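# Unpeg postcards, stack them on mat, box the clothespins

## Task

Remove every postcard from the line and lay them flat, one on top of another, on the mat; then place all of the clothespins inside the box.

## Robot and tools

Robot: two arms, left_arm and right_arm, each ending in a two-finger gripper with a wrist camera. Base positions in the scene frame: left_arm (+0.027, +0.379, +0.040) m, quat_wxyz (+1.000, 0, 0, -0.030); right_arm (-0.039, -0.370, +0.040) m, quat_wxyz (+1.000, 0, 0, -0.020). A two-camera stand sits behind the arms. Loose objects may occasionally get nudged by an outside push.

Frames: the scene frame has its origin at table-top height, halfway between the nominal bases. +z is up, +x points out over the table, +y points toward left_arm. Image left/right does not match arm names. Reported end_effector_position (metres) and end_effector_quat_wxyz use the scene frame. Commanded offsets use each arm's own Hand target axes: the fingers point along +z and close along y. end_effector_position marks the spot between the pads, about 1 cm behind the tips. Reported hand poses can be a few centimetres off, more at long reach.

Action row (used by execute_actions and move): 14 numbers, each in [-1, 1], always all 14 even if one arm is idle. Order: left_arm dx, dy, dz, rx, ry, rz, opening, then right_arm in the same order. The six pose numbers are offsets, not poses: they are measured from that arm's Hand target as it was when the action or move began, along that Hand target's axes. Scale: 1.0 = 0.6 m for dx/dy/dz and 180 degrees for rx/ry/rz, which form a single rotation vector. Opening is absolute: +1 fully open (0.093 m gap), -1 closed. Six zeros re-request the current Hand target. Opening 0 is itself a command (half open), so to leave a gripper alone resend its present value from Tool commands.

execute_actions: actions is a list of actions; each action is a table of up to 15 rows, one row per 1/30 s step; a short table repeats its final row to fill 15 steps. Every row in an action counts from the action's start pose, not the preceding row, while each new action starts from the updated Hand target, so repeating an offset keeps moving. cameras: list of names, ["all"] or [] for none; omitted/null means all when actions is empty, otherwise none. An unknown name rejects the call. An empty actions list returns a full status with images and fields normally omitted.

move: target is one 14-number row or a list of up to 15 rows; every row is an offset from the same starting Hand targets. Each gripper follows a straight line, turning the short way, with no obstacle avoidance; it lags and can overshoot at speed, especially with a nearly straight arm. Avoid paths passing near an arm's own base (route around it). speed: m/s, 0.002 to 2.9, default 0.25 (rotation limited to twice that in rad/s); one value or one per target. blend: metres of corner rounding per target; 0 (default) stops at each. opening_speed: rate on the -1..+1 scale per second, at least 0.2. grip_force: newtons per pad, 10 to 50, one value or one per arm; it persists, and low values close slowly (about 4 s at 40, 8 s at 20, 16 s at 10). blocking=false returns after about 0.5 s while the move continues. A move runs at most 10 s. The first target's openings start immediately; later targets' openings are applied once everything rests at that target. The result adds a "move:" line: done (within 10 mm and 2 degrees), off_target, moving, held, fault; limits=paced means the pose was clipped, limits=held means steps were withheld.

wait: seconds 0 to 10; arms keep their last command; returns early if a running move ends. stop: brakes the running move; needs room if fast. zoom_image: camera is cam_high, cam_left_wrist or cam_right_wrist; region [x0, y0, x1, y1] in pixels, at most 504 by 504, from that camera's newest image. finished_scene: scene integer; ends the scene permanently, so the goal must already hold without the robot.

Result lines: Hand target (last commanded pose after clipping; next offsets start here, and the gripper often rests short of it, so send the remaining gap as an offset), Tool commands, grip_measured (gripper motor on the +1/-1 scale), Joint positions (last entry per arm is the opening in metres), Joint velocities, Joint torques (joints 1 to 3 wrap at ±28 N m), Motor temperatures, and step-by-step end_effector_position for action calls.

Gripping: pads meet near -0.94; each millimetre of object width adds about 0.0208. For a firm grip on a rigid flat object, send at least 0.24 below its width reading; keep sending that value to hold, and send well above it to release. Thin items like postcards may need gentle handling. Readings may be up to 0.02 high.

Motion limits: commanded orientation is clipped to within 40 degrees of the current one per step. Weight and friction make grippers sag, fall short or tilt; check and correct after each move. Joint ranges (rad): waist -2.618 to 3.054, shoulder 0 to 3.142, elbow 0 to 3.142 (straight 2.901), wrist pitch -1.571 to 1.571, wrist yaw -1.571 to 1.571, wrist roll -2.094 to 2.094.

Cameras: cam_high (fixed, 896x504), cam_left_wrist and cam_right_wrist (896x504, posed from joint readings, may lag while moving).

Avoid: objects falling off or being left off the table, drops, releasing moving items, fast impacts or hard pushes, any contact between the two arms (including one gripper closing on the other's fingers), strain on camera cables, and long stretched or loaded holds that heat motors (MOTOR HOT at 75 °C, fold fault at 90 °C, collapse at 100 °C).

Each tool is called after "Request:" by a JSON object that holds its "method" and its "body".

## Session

Request:
{"method": "execute_actions", "body": {"actions": []}}

Request:
{"method": "zoom_image", "body": {"camera": "cam_high", "region": [340, 110, 580, 400]}}

Scene clock: 0.00 s.
left_arm: end_effector_position=(+0.4092, +0.3809, +0.1140) grip_measured=+1.000 end_effector_quat_wxyz=(+0.540, -0.038, +0.840, +0.045) | right_arm: end_effector_position=(+0.3426, -0.3744, +0.1209) grip_measured=+1.000 end_effector_quat_wxyz=(+0.568, +0.011, +0.819, -0.077)
Joint positions: left_arm=[-0.014 1.549 0.374 0.741 -0.185 -0.048 0.093] | right_arm=[0.123 1.581 0.331 0.892 0.218 -0.04 0.093]
Joint velocities: within noise
Joint torques (N m): no reading
Motor temperatures (°C): left_arm=[23 29 29 27 23 25 22] | right_arm=[23 35 33 26 24 25 24]
Heat: left arm: 29 °C; right arm: 35 °C.
Hand target: left_arm +0.4140, +0.3806, +0.1246; +0.554, -0.040, +0.830, +0.043 | right_arm +0.3459, -0.3742, +0.1278; +0.577, +0.013, +0.813, -0.076
Tool commands: left_gripper/opening=+1.0 right_gripper/opening=+1.0
camera_calibration:
cam_left_wrist: T_world_to_cam=[[0.0931008, -0.994488, -0.048232, 0.346919], [-0.754633, -0.0388796, -0.654994, 0.438549], [0.649508, 0.0973779, -0.754093, -0.13111], [0, 0, 0, 1]] pos_world=[0.383802, 0.374824, 0.20511]
cam_right_wrist: T_world_to_cam=[[-0.1167, -0.987141, 0.109244, -0.34411], [-0.719713, 0.00825715, -0.694222, 0.372854], [0.684393, -0.15964, -0.711422, -0.125776], [0, 0, 0, 1]] pos_world=[0.314271, -0.362843, 0.206956]

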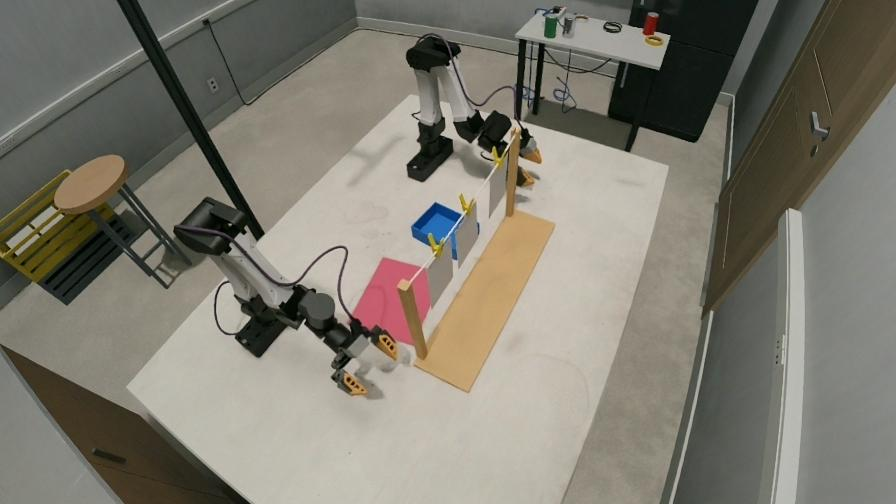

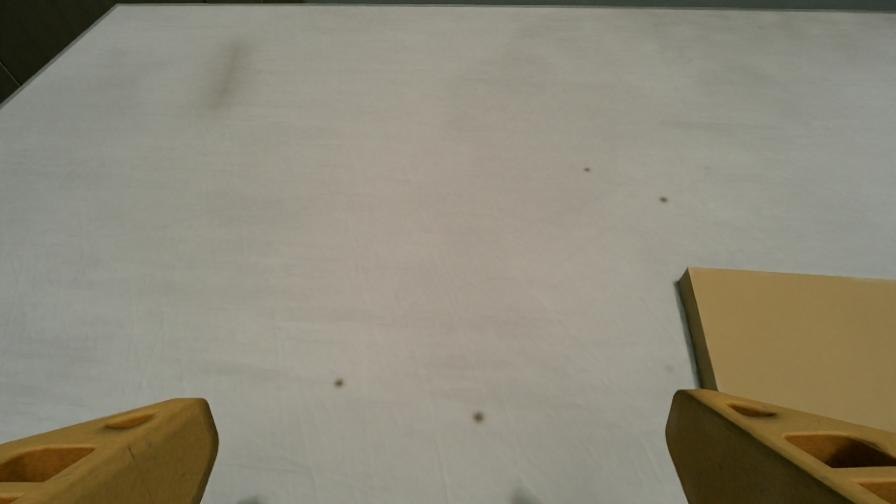

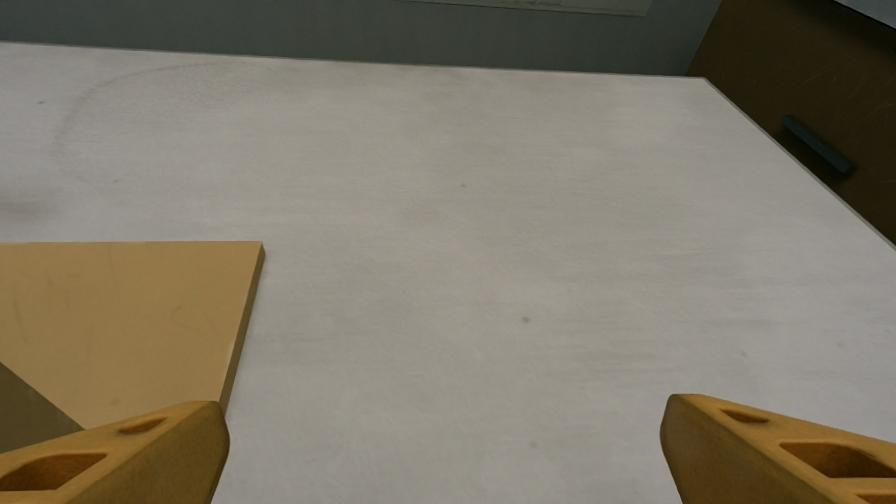

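Scaled by 1.738 from the camera's 896x504 image, which has a finer 1280x720 frame.

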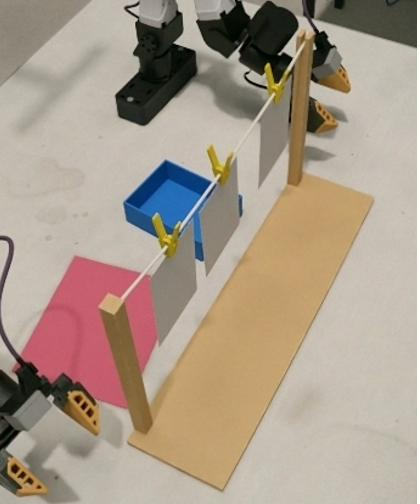

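Request:
{"method": "move", "body": {"target": [[-0.221,-0.038,-0.013,0.141,-0.093,0.085,1,-0.081,0.038,-0.293,-0.02,-0.05,-0.007,1],[-0.252,-0.285,0.088,0.4704,-0.3087,0.2826,1,-0.259,0.289,-0.386,-0.042,-0.11,-0.014,1]], "blend": [0.03,0], "speed": 0.4, "cameras": ["all"]}}

Request:
{"method": "zoom_image", "body": {"camera": "cam_high", "region": [340, 110, 580, 400]}}

Scene clock: 43.17 s.
left_arm: end_effector_position=(+0.5373, +0.2205, +0.2376) grip_measured=+1.000 end_effector_quat_wxyz=(+0.655, +0.642, +0.293, -0.270) | right_arm: end_effector_position=(+0.1999, -0.1638, +0.3173) grip_measured=+1.000 end_effector_quat_wxyz=(+0.699, -0.067, +0.710, -0.046)
Joint positions: left_arm=[0.081 2.376 1.648 0.98 1.554 0.499 0.093] | right_arm=[1.271 1.078 0.587 0.44 1.203 -0.112 0.093]
Joint torques (N m): left_arm=[-0.1 -10.21 8.95 1.14 -0.06 0.13] | right_arm=[0.54 -2.1 10.17 1.96 0 -0.14]
Motor temperatures (°C): left_arm=[23 31 32 34 23 25 22] | right_arm=[23 37 36 34 24 25 24]
Heat: left arm: 34 °C; right arm: 37 °C.
Hand target: left_arm +0.5398, +0.2197, +0.2395; +0.653, +0.653, +0.271, -0.270 | right_arm +0.1999, -0.1602, +0.3297; +0.706, -0.056, +0.705, -0.037
Off the commanded pose: left_arm 0.003 m, 3 deg | right_arm 0.013 m, 2 deg.
joint sent to its limit (left arm) — joint 5 (wrist yaw), upper limit. The joint targets still meet the commanded pose.
move: off_target (left_arm, right_arm)
camera_calibration:
cam_left_wrist: T_world_to_cam=[[-0.715596, -0.0170876, -0.698306, 0.554911], [0.623311, 0.435611, -0.649404, -0.236364], [0.315287, -0.899973, -0.301071, 0.186354], [0, 0, 0, 1]] pos_world=[0.485666, 0.280159, 0.290107]
cam_right_wrist: T_world_to_cam=[[0.0227171, -0.98824, 0.151212, -0.21553], [-0.444662, -0.145455, -0.883809, 0.384789], [0.89541, -0.0471608, -0.442738, 0.0361977], [0, 0, 0, 1]] pos_world=[0.143585, -0.155319, 0.388696]

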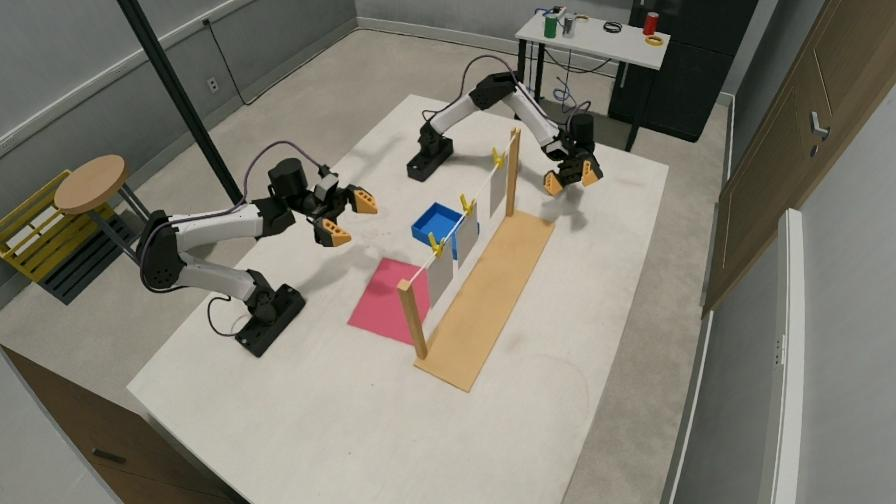

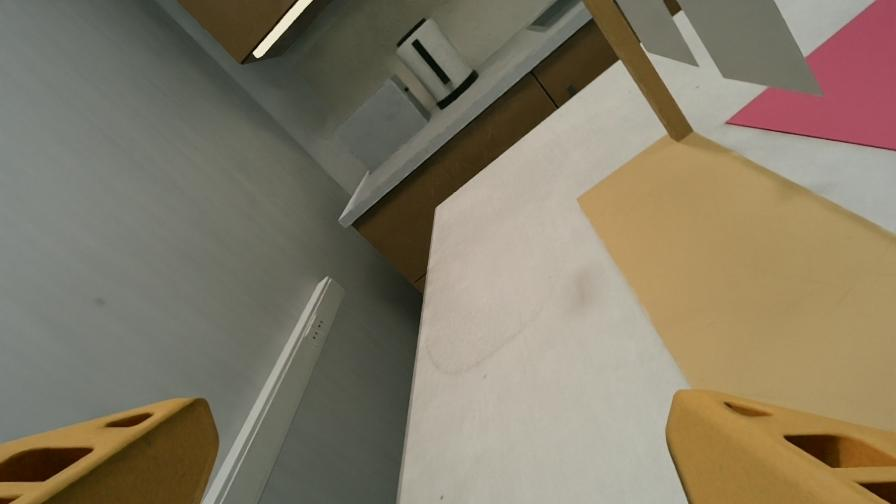

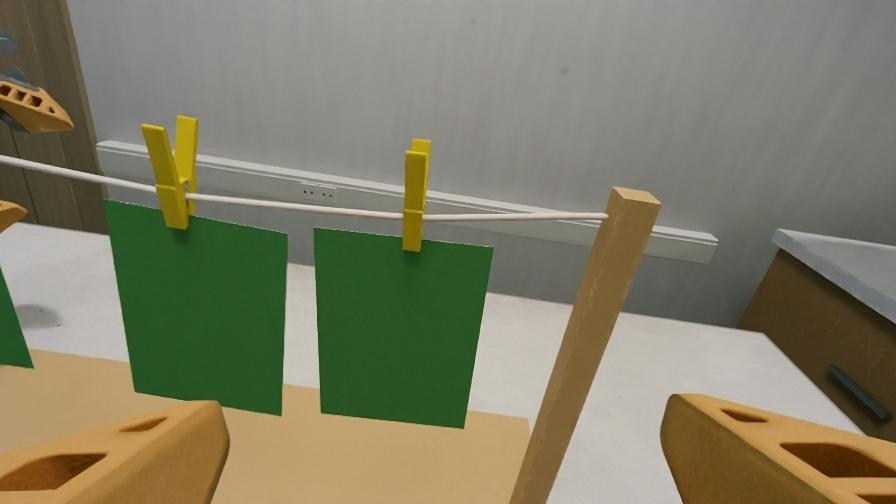

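Scaled by 1.738 from the camera's 896x504 image, which has a finer 1280x720 frame.

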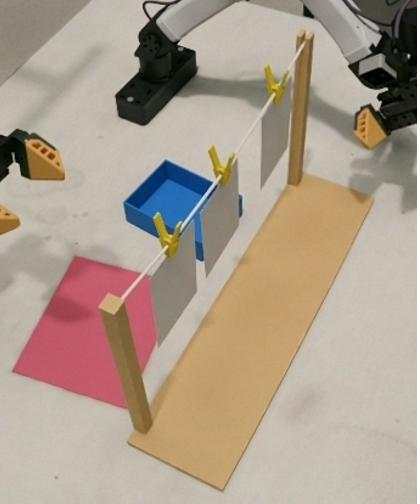

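Request:
{"method": "move", "body": {"target": [0,0,0,0,0,0,1,0.1617,0.556,0.131,0,0,0.0417,-1], "speed": 0.35, "cameras": ["cam_right_wrist"]}}

Scene clock: 81.63 s.
left_arm: end_effector_position=(+0.5373, +0.2205, +0.2376) grip_measured=+1.000 end_effector_quat_wxyz=(+0.655, +0.642, +0.293, -0.270) | right_arm: end_effector_position=(+0.2717, +0.1553, +0.1846) grip_measured=-0.989 end_effector_quat_wxyz=(+0.705, -0.020, +0.709, +0.001)
Joint positions: left_arm=[0.081 2.376 1.648 0.98 1.554 0.499 0.093] | right_arm=[1.343 2.555 1.849 0.688 1.273 -0.009 0]
Joint torques (N m): left_arm=[-0.21 -10.29 9.01 1.15 -0.06 0.13] | right_arm=[0.51 -12.25 9.88 1.64 0.01 0.08]
Motor temperatures (°C): left_arm=[23 36 35 32 23 25 22] | right_arm=[23 36 44 35 24 25 24]
Heat: left arm: 36 °C; right arm: 44 °C.
Hand target: left_arm +0.5398, +0.2197, +0.2396; +0.653, +0.653, +0.271, -0.270 | right_arm +0.2695, +0.1598, +0.1898; +0.707, -0.010, +0.707, +0.010
Off the commanded pose: left_arm 0.003 m, 3 deg | right_arm 0.007 m, 2 deg.
joint sent to its limit (left arm) — joint 5 (wrist yaw), upper limit. The joint targets still meet the commanded pose.
move: off_target (left_arm)
camera_calibration:
cam_right_wrist: T_world_to_cam=[[0.0215373, -0.999596, 0.018561, 0.144757], [-0.436553, -0.0261046, -0.8993, 0.327953], [0.899421, 0.0112656, -0.436939, -0.0829811], [0, 0, 0, 1]] pos_world=[0.214686, 0.154195, 0.255984]
Images, in order (width x height): cam_right_wrist 896x504.

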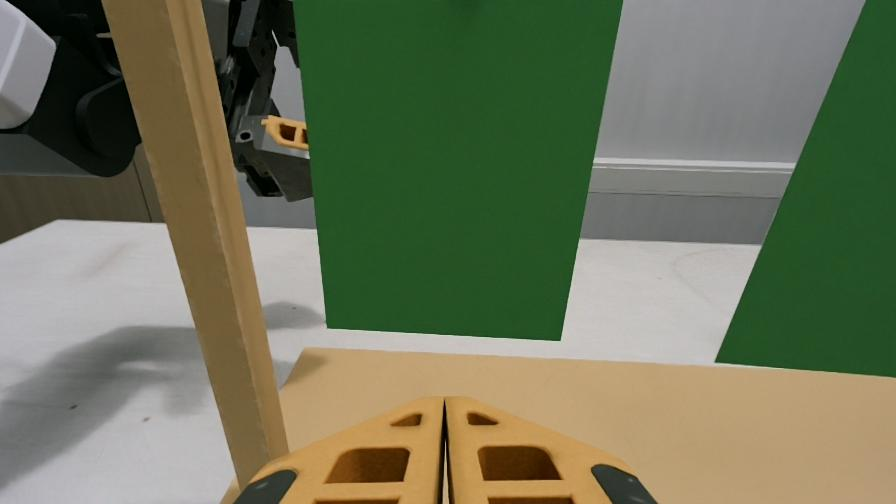

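Request:
{"method": "move", "body": {"target": [[0.147,-0.0995,0.0395,0,0,0,1,0.0247,-0.0197,0.0675,-0.0437,-0.0437,0.4988,-1],[0.147,-0.0995,0.0395,0,0,0,1,0.0063,-0.0197,0.2508,-0.0437,-0.0437,0.4988,-1],[0.147,-0.0995,0.0395,0,0,0,1,-0.0303,-0.0197,0.3225,-0.0437,-0.0437,0.4988,-1]], "speed": [0.2,0.1,0.08], "blend": [0.01,0.01,0], "cameras": ["all"]}}

Request:
{"method": "zoom_image", "body": {"camera": "cam_high", "region": [400, 100, 620, 280]}}

Scene clock: 126.23 s.
left_arm: end_effector_position=(+0.5550, +0.1997, +0.1344) grip_measured=+1.000 end_effector_quat_wxyz=(+0.650, +0.649, +0.278, -0.281) | right_arm: end_effector_position=(+0.4609, +0.1531, +0.2048) grip_measured=-0.989 end_effector_quat_wxyz=(+0.520, +0.432, +0.489, +0.551)
Joint positions: left_arm=[0.04 2.654 1.774 0.98 1.554 0.658 0.093] | right_arm=[1.028 3.091 2.832 0.494 0.883 1.355 0]
Joint torques (N m): left_arm=[-0.54 -11.12 8.49 1.14 -0.16 0.12] | right_arm=[-0.38 -13.57 10.8 1.73 -0.3 0.06]
Motor temperatures (°C): left_arm=[23 39 37 32 23 25 22] | right_arm=[23 50 46 34 24 25 24]
Heat: left arm: 39 °C; right arm: 50 °C.
Hand target: left_arm +0.5599, +0.1959, +0.1348; +0.653, +0.653, +0.271, -0.271 | right_arm +0.4633, +0.1534, +0.2077; +0.534, +0.449, +0.461, +0.549
Off the commanded pose: left_arm 0.006 m, 2 deg | right_arm 0.004 m, 4 deg.
elbow stopped short (right arm): the move would have taken joint 3 (elbow) straighter than the controller allows.
move: off_target (right_arm)
camera_calibration:
cam_left_wrist: T_world_to_cam=[[-0.711199, 0.0129427, -0.702871, 0.48738], [0.644205, 0.412244, -0.644247, -0.312921], [0.281416, -0.910981, -0.301526, 0.152014], [0, 0, 0, 1]] pos_world=[0.505431, 0.261174, 0.186803]
cam_right_wrist: T_world_to_cam=[[0.14177, -0.0125841, -0.98982, 0.1381], [-0.50566, 0.858698, -0.083342, 0.157881], [0.851005, 0.512327, 0.115375, -0.411893], [0, 0, 0, 1]] pos_world=[0.410778, 0.07719, 0.197375]

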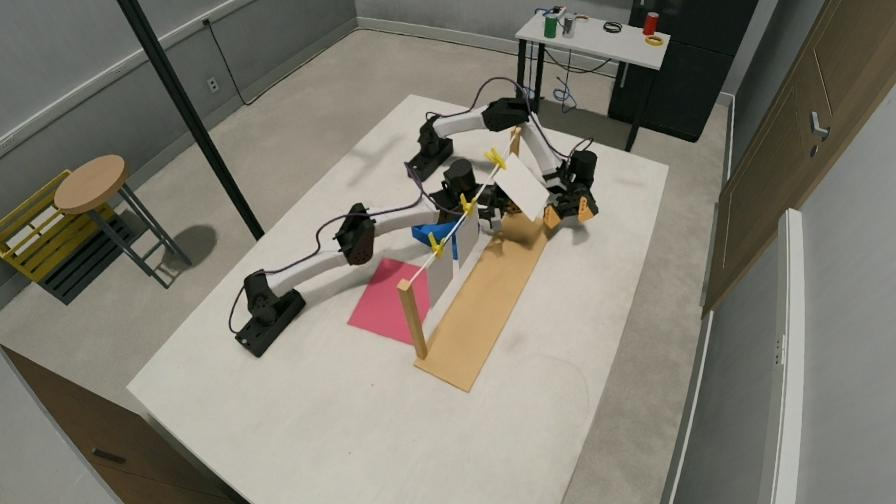

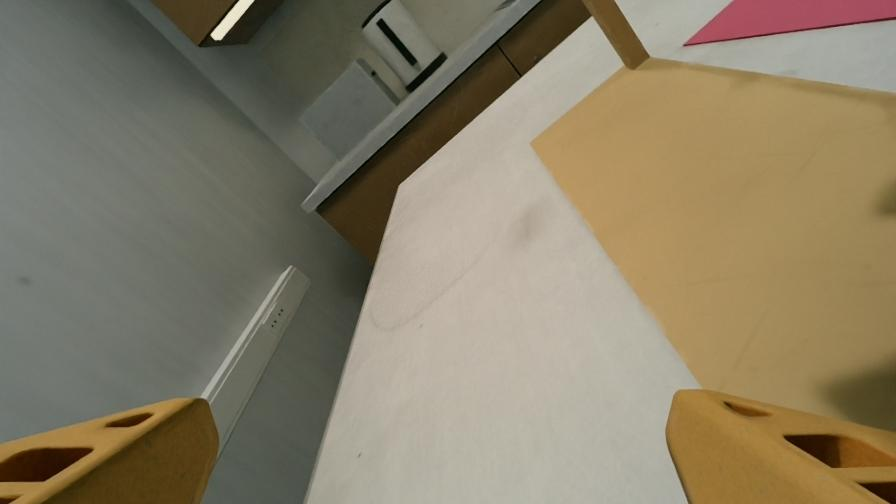

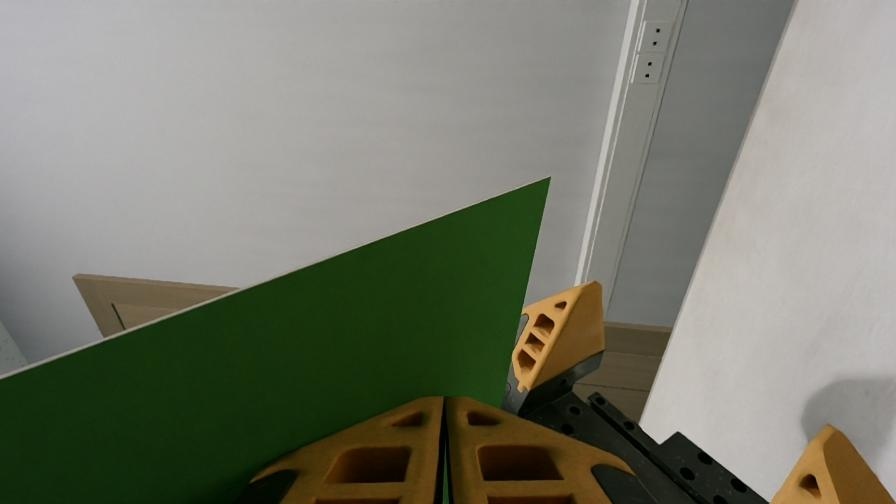

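Scaled by 2.291 from the camera's 896x504 image, which has a finer 1280x720 frame.

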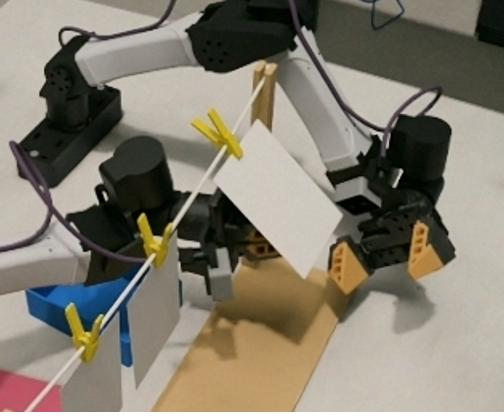

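Request:
{"method": "move", "body": {"target": [[-0.1744,-0.0153,0.005,0,0,0,1,0,0,0,0,0,0,-1],[-0.1744,-0.0153,0.005,0,0,0,-1,0,0,0,0,0,0,-1]], "speed": 0.08, "opening_speed": 0.8, "grip_force": [25,50], "cameras": ["all"]}}

Request:
{"method": "zoom_image", "body": {"camera": "cam_high", "region": [400, 100, 620, 280]}}

Scene clock: 144.83 s.
left_arm: end_effector_position=(+0.4822, +0.1956, +0.1795) grip_measured=-0.989 end_effector_quat_wxyz=(+0.643, +0.643, +0.293, -0.294) | right_arm: end_effector_position=(+0.4609, +0.1536, +0.2042) grip_measured=-0.989 end_effector_quat_wxyz=(+0.519, +0.431, +0.491, +0.551)
Joint positions: left_arm=[0.028 2.306 1.319 1.004 1.54 0.697 0] | right_arm=[1.028 3.091 2.832 0.491 0.881 1.355 0]
Joint torques (N m): left_arm=[-0.54 -14.94 4.81 1.26 -0.06 0.12] | right_arm=[-0.46 -13.53 10.78 1.76 -0.26 0.06]
Motor temperatures (°C): left_arm=[23 47 36 33 23 25 22] | right_arm=[23 54 48 33 24 25 24]
Heat: left arm: 47 °C; right arm: 54 °C.
Hand target: left_arm +0.4794, +0.1928, +0.2024; +0.653, +0.653, +0.271, -0.271 | right_arm +0.4633, +0.1533, +0.2077; +0.534, +0.449, +0.461, +0.549
Off the commanded pose: left_arm 0.023 m, 4 deg | right_arm 0.004 m, 4 deg.
elbow stopped short (right arm): the move would have taken joint 3 (elbow) straighter than the controller allows.
grip_force (N): 25, 50
move: off_target (left_arm, right_arm); target 2's new opening was sent with left_arm's hand 0.023 m and 4 deg from that target
camera_calibration:
cam_left_wrist: T_world_to_cam=[[-0.741608, 0.0123832, -0.67072, 0.476341], [0.614293, 0.414295, -0.671568, -0.216315], [0.26956, -0.910058, -0.314851, 0.190262], [0, 0, 0, 1]] pos_world=[0.434852, 0.256869, 0.234125]
cam_right_wrist: T_world_to_cam=[[0.140118, -0.0153609, -0.990016, 0.138719], [-0.507346, 0.857529, -0.0851106, 0.158775], [0.850275, 0.514206, 0.112362, -0.411351], [0, 0, 0, 1]] pos_world=[0.410878, 0.0774959, 0.197068]

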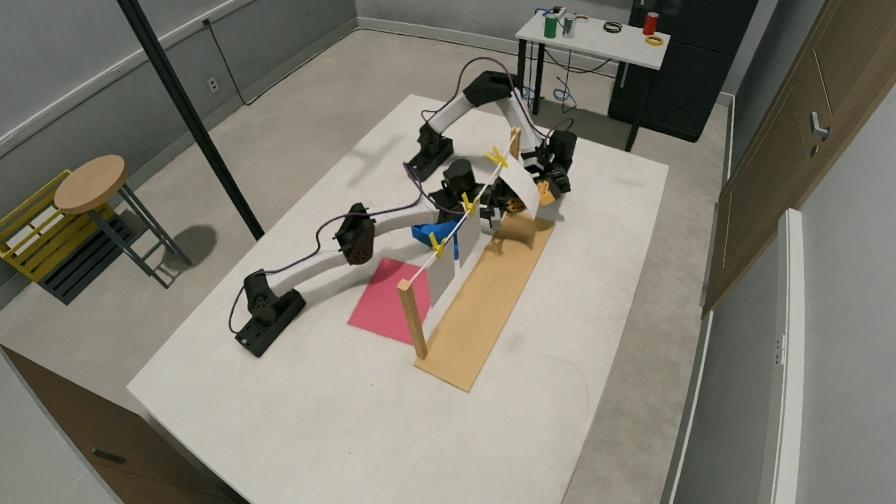

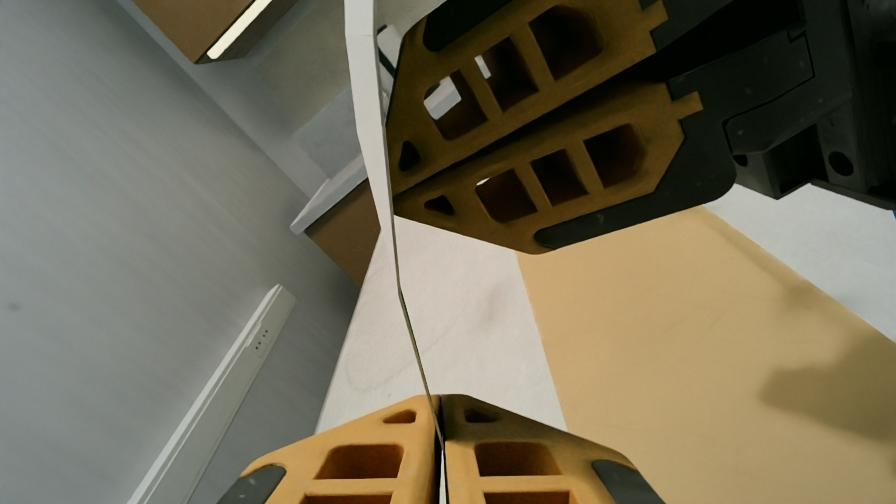

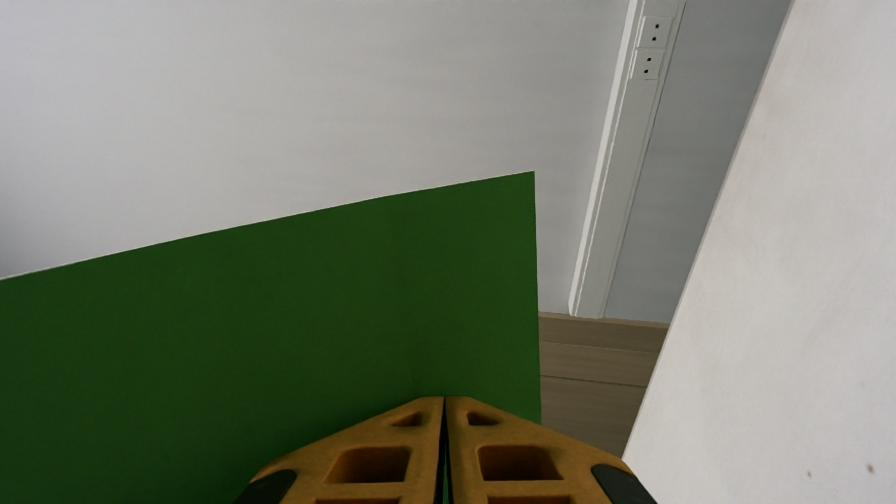

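Scaled by 2.291 from the camera's 896x504 image, which has a finer 1280x720 frame.

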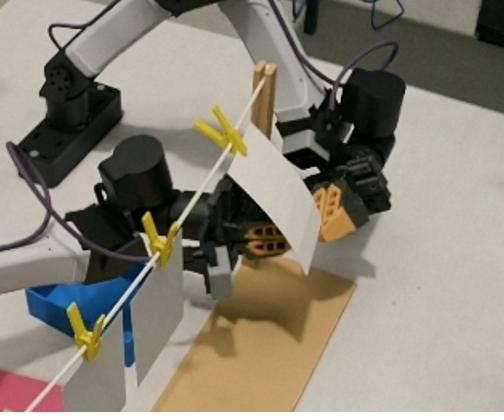

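Request:
{"method": "move", "body": {"target": [[0,0,0,0,0,0,-1,-0.032,0.017,-0.223,0,0,0,-1],[-0.0024,0.0778,0,0,0,0.0833,-1,-0.1437,0.3862,-0.348,-0.211,0.17,-0.472,-1],[-0.0024,0.0778,0,0,0,0.0833,-1,-0.071,0.26,-0.219,-0.3523,0.2829,-0.7863,0.8]], "speed": [0.15,0.25,0.2], "blend": [0.02,0.03,0], "cameras": ["all"]}}

Request:
{"method": "zoom_image", "body": {"camera": "cam_high", "region": [400, 100, 620, 280]}}

Scene clock: 183.37 s.
left_arm: end_effector_position=(+0.5084, +0.1947, +0.2201) grip_measured=-0.989 end_effector_quat_wxyz=(+0.679, +0.676, +0.202, -0.203) | right_arm: end_effector_position=(+0.3022, +0.1049, +0.3287) grip_measured=+0.798 end_effector_quat_wxyz=(-0.572, +0.708, -0.411, +0.058)
Joint positions: left_arm=[0.028 2.306 1.49 0.916 1.539 0.891 0] | right_arm=[0.988 1.897 1.684 -0.134 0.004 -1.144 0.084]
Joint torques (N m): left_arm=[-0.25 -12.38 8.65 1.14 -0.11 0.11] | right_arm=[-0.84 -8.64 11.36 2.18 -0.16 -0.09]
Motor temperatures (°C): left_arm=[23 55 34 33 23 25 22] | right_arm=[23 58 48 35 24 25 24]
Heat: left arm: 55 °C; right arm: 58 °C.
Hand target: left_arm +0.5114, +0.1929, +0.2364; +0.683, +0.683, +0.183, -0.183 | right_arm +0.3082, +0.1064, +0.3387; -0.579, +0.704, -0.406, +0.062
Off the commanded pose: left_arm 0.017 m, 3 deg | right_arm 0.012 m, 1 deg.
grip_force (N): 25, 50
move: off_target (left_arm, right_arm); target 3's new opening was sent with right_arm's hand 0.012 m and 1 deg from that target
camera_calibration:
cam_left_wrist: T_world_to_cam=[[-0.530654, 0.00923677, -0.847538, 0.455266], [0.773685, 0.413645, -0.479906, -0.327942], [0.346147, -0.910391, -0.226649, 0.136896], [0, 0, 0, 1]] pos_world=[0.447927, 0.256076, 0.259501]
cam_right_wrist: T_world_to_cam=[[0.515773, -0.00236126, 0.856722, -0.438433], [0.347039, -0.913704, -0.211447, 0.0997173], [0.783289, 0.406374, -0.470444, -0.0422624], [0, 0, 0, 1]] pos_world=[0.22463, 0.107251, 0.376818]

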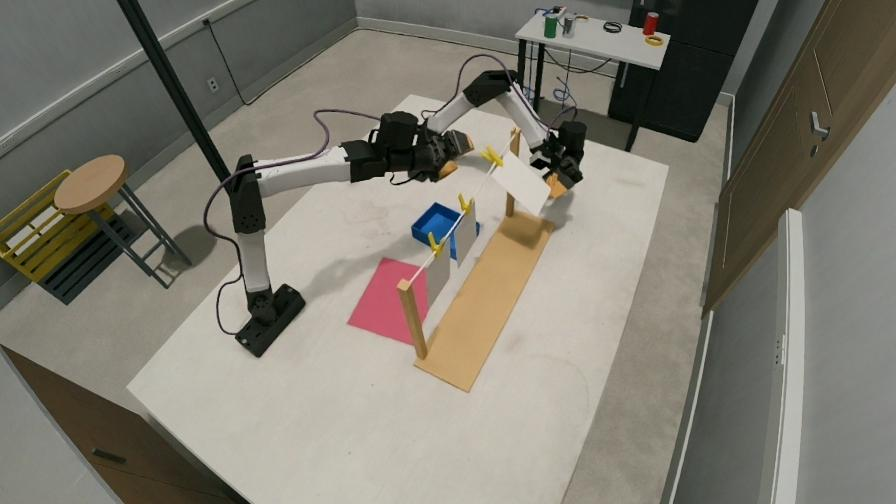

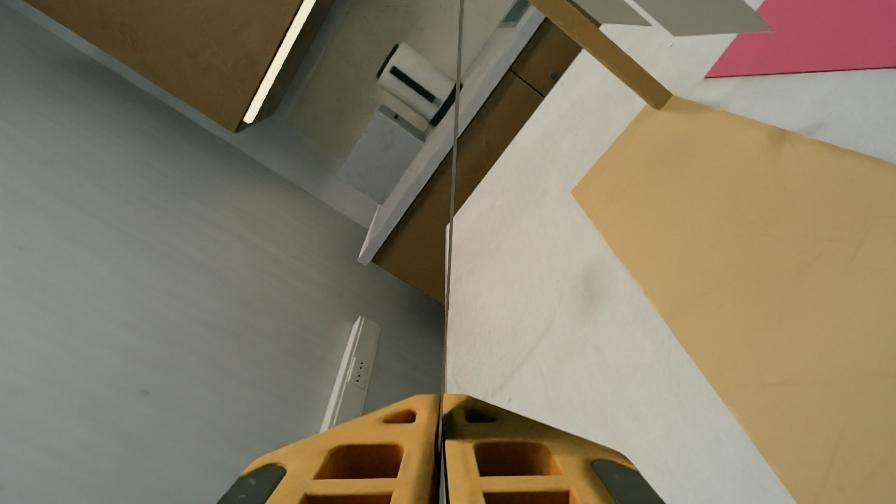

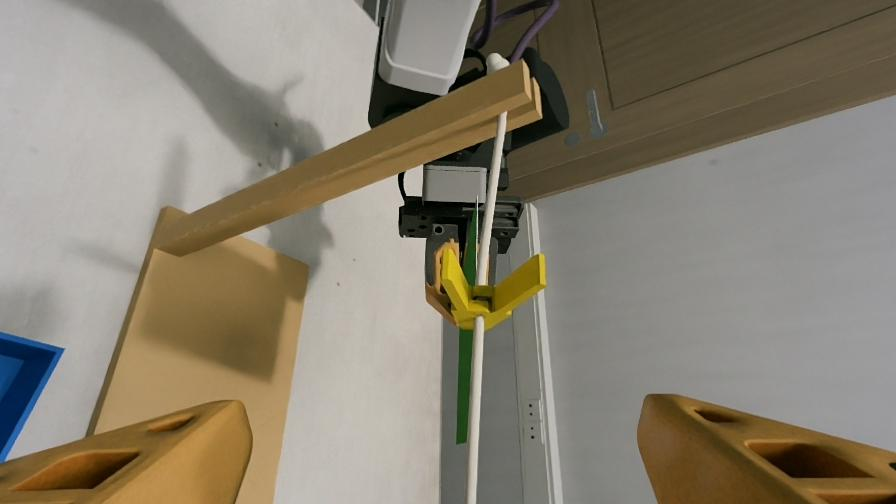

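Scaled by 2.291 from the camera's 896x504 image, which has a finer 1280x720 frame.

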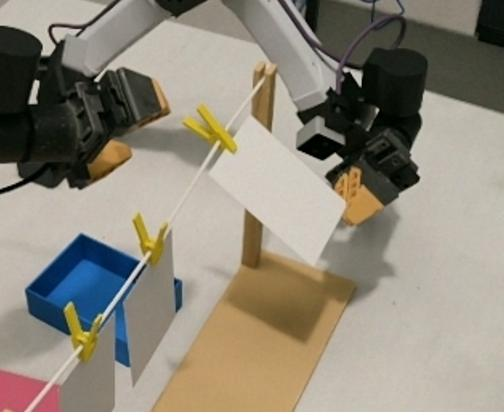

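Request:
{"method": "move", "body": {"target": [[0,0,0,0,0,0,-1,-0.0035,-0.0252,0.117,0,0,0,0.8],[0,0,0,0,0,0,-1,-0.0035,-0.0252,0.117,0,0,0,-1]], "speed": 0.08, "opening_speed": 1.0, "cameras": ["cam_high","cam_right_wrist"]}}

Request:
{"method": "zoom_image", "body": {"camera": "cam_high", "region": [430, 110, 580, 230]}}

Scene clock: 201.07 s.
left_arm: end_effector_position=(+0.5086, +0.1947, +0.2181) grip_measured=-0.989 end_effector_quat_wxyz=(+0.678, +0.676, +0.203, -0.204) | right_arm: end_effector_position=(+0.3483, +0.1607, +0.3210) grip_measured=-0.762 end_effector_quat_wxyz=(-0.571, +0.707, -0.412, +0.060)
Joint positions: left_arm=[0.028 2.306 1.49 0.89 1.539 0.912 0] | right_arm=[0.98 2.222 2.139 -0.265 0.002 -1.148 0.009]
Joint torques (N m): left_arm=[-0.27 -12.75 8.62 1.1 -0.09 0.11] | right_arm=[-0.85 -10.86 11.18 2.2 -0.21 -0.09]
Motor temperatures (°C): left_arm=[23 55 36 33 23 25 22] | right_arm=[23 54 47 36 24 25 24]
Heat: left arm: 55 °C; right arm: 54 °C.
Hand target: left_arm +0.5114, +0.1929, +0.2364; +0.683, +0.683, +0.183, -0.183 | right_arm +0.3534, +0.1615, +0.3299; -0.579, +0.705, -0.406, +0.062
Off the commanded pose: left_arm 0.019 m, 3 deg | right_arm 0.010 m, 1 deg.
grip_force (N): 25, 50
move: off_target (left_arm)
camera_calibration:
cam_right_wrist: T_world_to_cam=[[0.514695, -0.00273536, 0.857369, -0.455233], [0.343003, -0.915826, -0.208833, 0.134006], [0.785772, 0.401566, -0.470433, -0.104738], [0, 0, 0, 1]] pos_world=[0.270642, 0.16354, 0.369015]
Images, in order (width x height): cam_high 896x504, cam_right_wrist 896x504.

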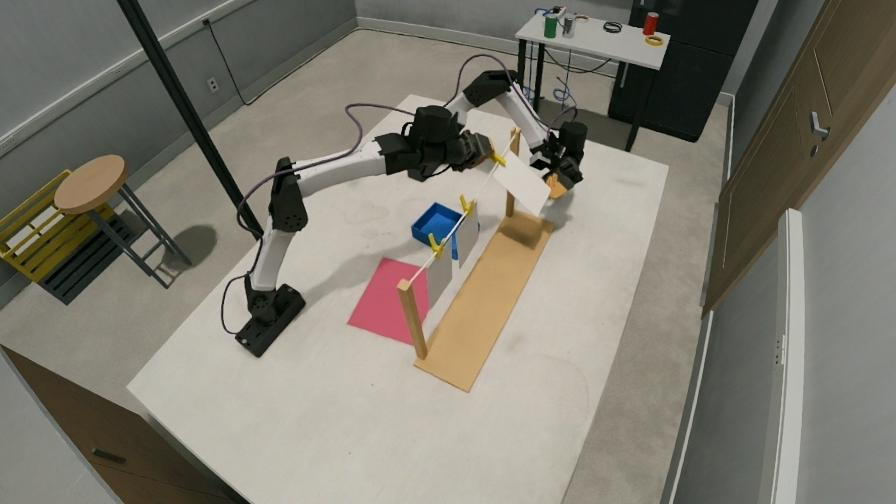

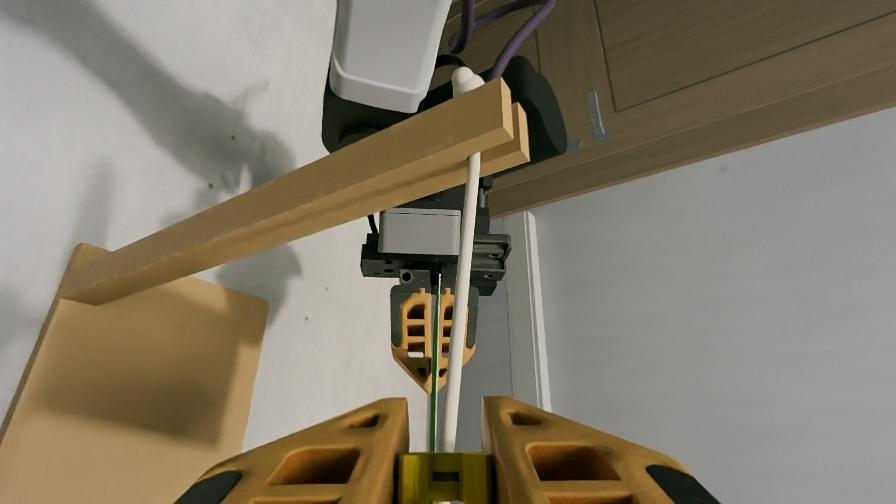

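Scaled by 3.360 from the camera's 896x504 image, which has a finer 1280x720 frame.

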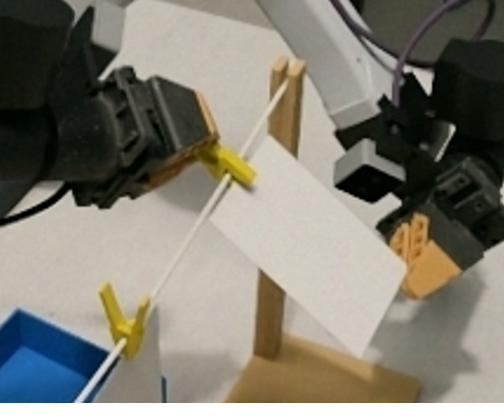

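Request:
{"method": "move", "body": {"target": [[0,0,0,0,0,0,-1,-0.1017,-0.01,-0.0853,0,0,0,-1],[0,0,0,0,0,0,-1,0.0387,0.2242,-0.0797,-0.1433,0.1942,0.3394,-1],[0.003,0.124,0.005,0,0,0,-1,0.1332,0.4375,-0.0005,-0.1433,0.1942,0.3394,-1]], "speed": [0.06,0.2,0.15], "blend": [0.005,0.03,0], "cameras": ["all"]}}

Request:
{"method": "zoom_image", "body": {"camera": "cam_high", "region": [400, 110, 580, 270]}}

Scene clock: 236.70 s.
left_arm: end_effector_position=(+0.5463, +0.1935, +0.2964) grip_measured=-0.989 end_effector_quat_wxyz=(+0.682, +0.678, +0.193, -0.194) | right_arm: end_effector_position=(+0.2705, +0.1073, +0.0599) grip_measured=-0.777 end_effector_quat_wxyz=(+0.215, -0.472, +0.848, +0.110)
Joint positions: left_arm=[0.028 2.338 1.846 0.687 1.539 0.821 0] | right_arm=[1.037 2.38 1.891 -0.595 0.008 -0.021 0.008]
Joint torques (N m): left_arm=[-0.58 -10.59 9.69 1.13 -0.15 0.13] | right_arm=[-0.77 -14.24 6.76 1.59 -0.18 0.12]
Motor temperatures (°C): left_arm=[23 55 38 33 23 25 23] | right_arm=[23 54 49 36 24 25 25]
Heat: left arm: 55 °C; right arm: 54 °C.
Hand target: left_arm +0.5502, +0.1899, +0.2998; +0.683, +0.683, +0.184, -0.183 | right_arm +0.2751, +0.1096, +0.0721; +0.228, -0.461, +0.849, +0.123
Off the commanded pose: left_arm 0.006 m, 2 deg | right_arm 0.013 m, 2 deg.
grip_force (N): 25, 50
move: off_target (right_arm)
camera_calibration:
cam_left_wrist: T_world_to_cam=[[-0.508227, 0.00657822, -0.861198, 0.532357], [0.786038, 0.412162, -0.460724, -0.332346], [0.351922, -0.911087, -0.214642, 0.133363], [0, 0, 0, 1]] pos_world=[0.484861, 0.254983, 0.33397]
cam_right_wrist: T_world_to_cam=[[0.842117, -0.538917, 0.0201993, -0.17237], [-0.537942, -0.842066, -0.0392808, 0.277547], [0.0381783, 0.022213, -0.999024, 0.12959], [0, 0, 0, 1]] pos_world=[0.289512, 0.137941, 0.143847]

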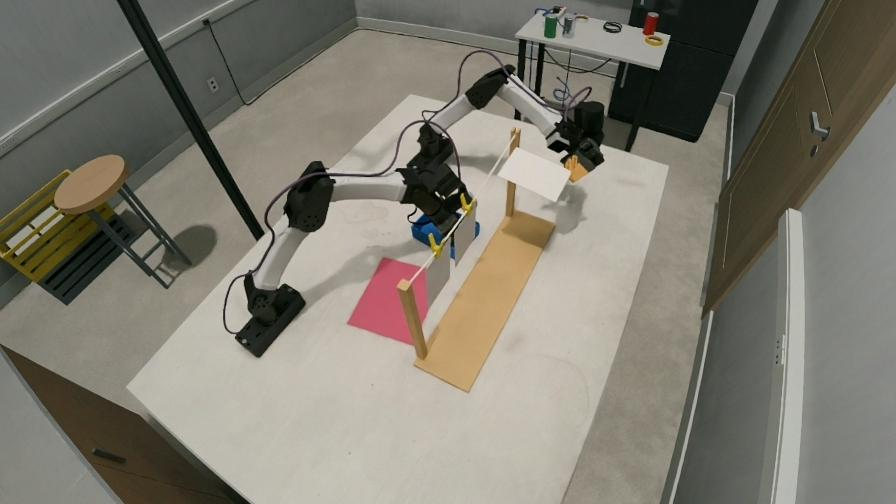

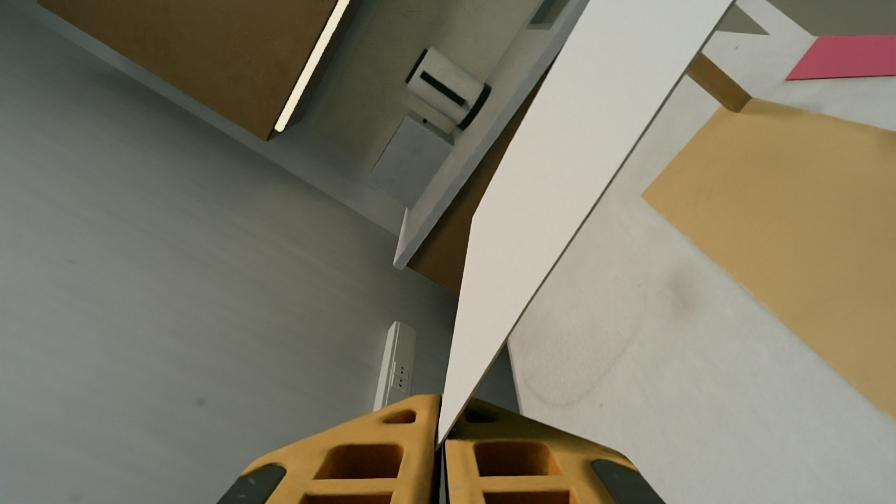

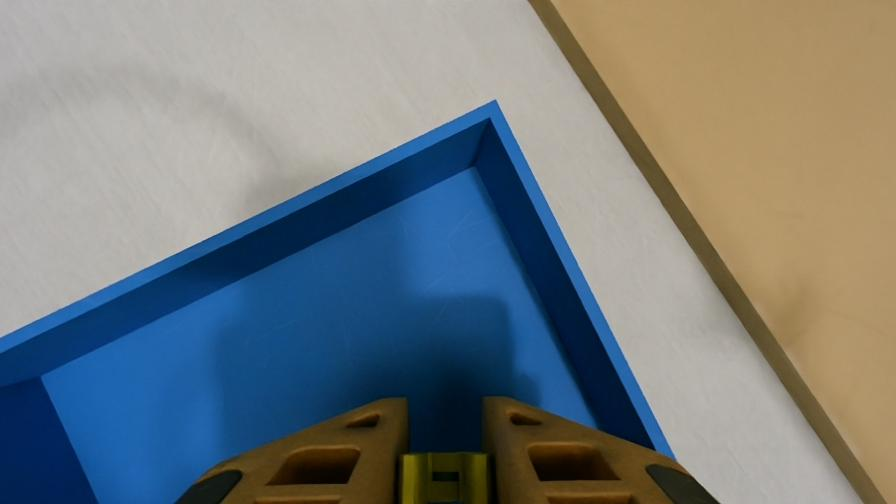

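Scaled by 2.800 from the camera's 896x504 image, which has a finer 1280x720 frame.

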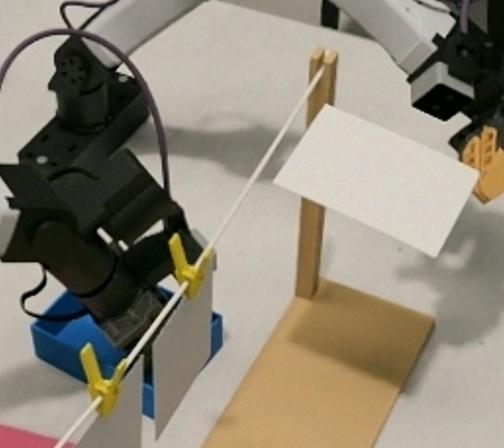

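Request:
{"method": "move", "body": {"target": [[0,0,0,0,0,0,-1,0,0,0,0,0,0,0.3],[0,0,0,0,0,0,-1,-0.15,0,-0.26,0,0,0,0.3],[-0.177,0.206,0.117,0,0,0.111,-1,0.353,-0.138,-0.762,0,0,0,0.3],[-0.451,0.048,0.317,-0.0174,0.0652,0.1661,-1,0.353,-0.138,-0.762,0,0,0,0.3],[-0.302,-0.27,0.417,-0.0174,0.0652,0.1661,-1,0.353,-0.138,-0.762,0,0,0,0.3]], "speed": [0.1,0.2,0.3,0.25,0.2], "blend": [0,0.03,0.04,0.04,0], "opening_speed": 1.0, "grip_force": [40,50], "cameras": ["all"]}}

Request:
{"method": "zoom_image", "body": {"camera": "cam_high", "region": [330, 150, 530, 370]}}

Scene clock: 254.00 s.
left_arm: end_effector_position=(+0.3127, -0.0583, +0.2480) grip_measured=-0.989 end_effector_quat_wxyz=(+0.696, +0.710, +0.077, +0.071) | right_arm: end_effector_position=(+0.1202, -0.2804, +0.3655) grip_measured=+0.299 end_effector_quat_wxyz=(+0.316, -0.432, +0.841, +0.083)
Joint positions: left_arm=[-0.765 1.862 0.97 0.867 0.536 1.576 0] | right_arm=[0.276 0.977 1.567 -1.556 -0.298 -0.62 0.06]
Joint torques (N m): left_arm=[-0.42 -7.21 6.32 2.07 -0.07 -0.09] | right_arm=[-0.95 0.44 4.68 1.55 -0.36 -0.17]
Heat: left arm: 52 °C; right arm: 54 °C.
Hand target: left_arm +0.3125, -0.0604, +0.2503; +0.703, +0.703, +0.074, +0.074 | right_arm +0.1201, -0.2807, +0.3625; +0.228, -0.461, +0.849, +0.123
Off the commanded pose: left_arm 0.003 m, 1 deg | right_arm 0.003 m, 12 deg.
joint sent to its limit (right arm) — joint 4 (wrist pitch), lower limit. The joint targets are off in orientation, not in position.
grip_force (N): 40, 50
move: off_target (right_arm)
camera_calibration:
cam_left_wrist: T_world_to_cam=[[0.00719388, 0.035313, -0.99935, 0.248416], [0.803328, 0.594934, 0.0268053, -0.182826], [0.595494, -0.802999, -0.024088, -0.141267], [0, 0, 0, 1]] pos_world=[0.229206, -0.0134405, 0.249753]
cam_right_wrist: T_world_to_cam=[[0.772014, -0.621186, 0.134621, -0.317382], [-0.591716, -0.779738, -0.204649, -0.0334766], [0.232094, 0.0783345, -0.969534, 0.430838], [0, 0, 0, 1]] pos_world=[0.12522, -0.257006, 0.453587]

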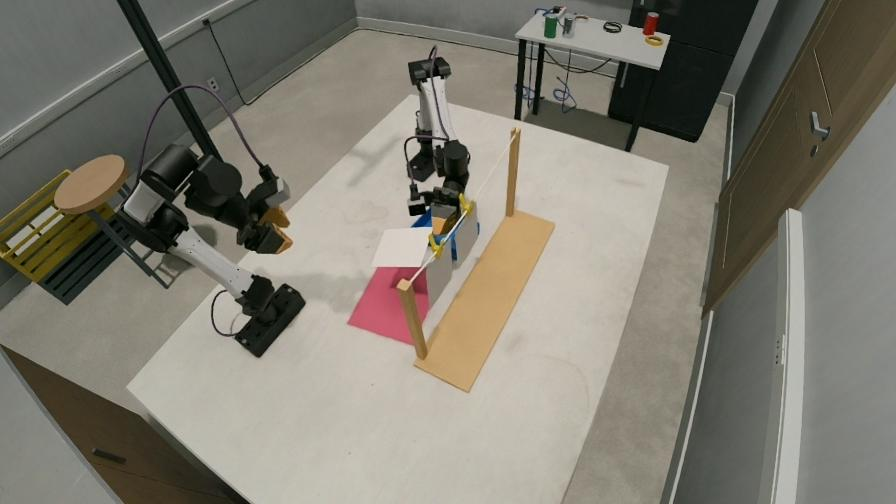

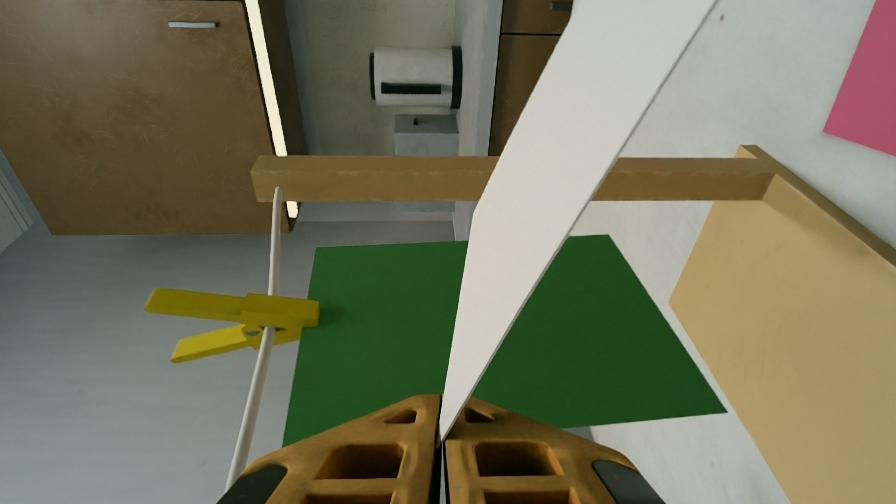

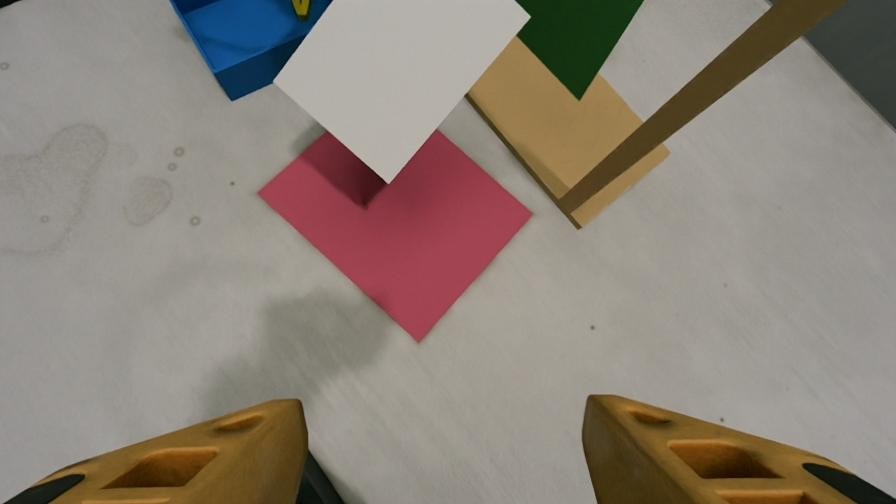

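Scaled by 2.291 from the camera's 896x504 image, which has a finer 1280x720 frame.

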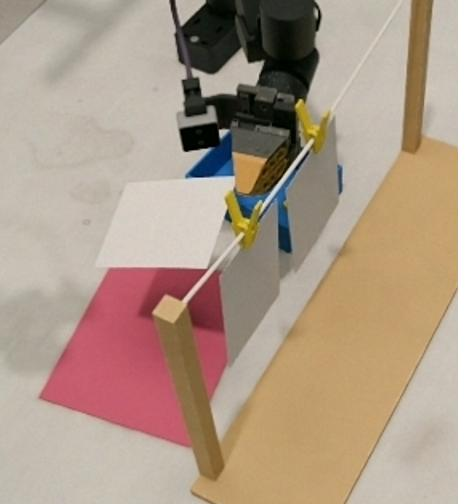

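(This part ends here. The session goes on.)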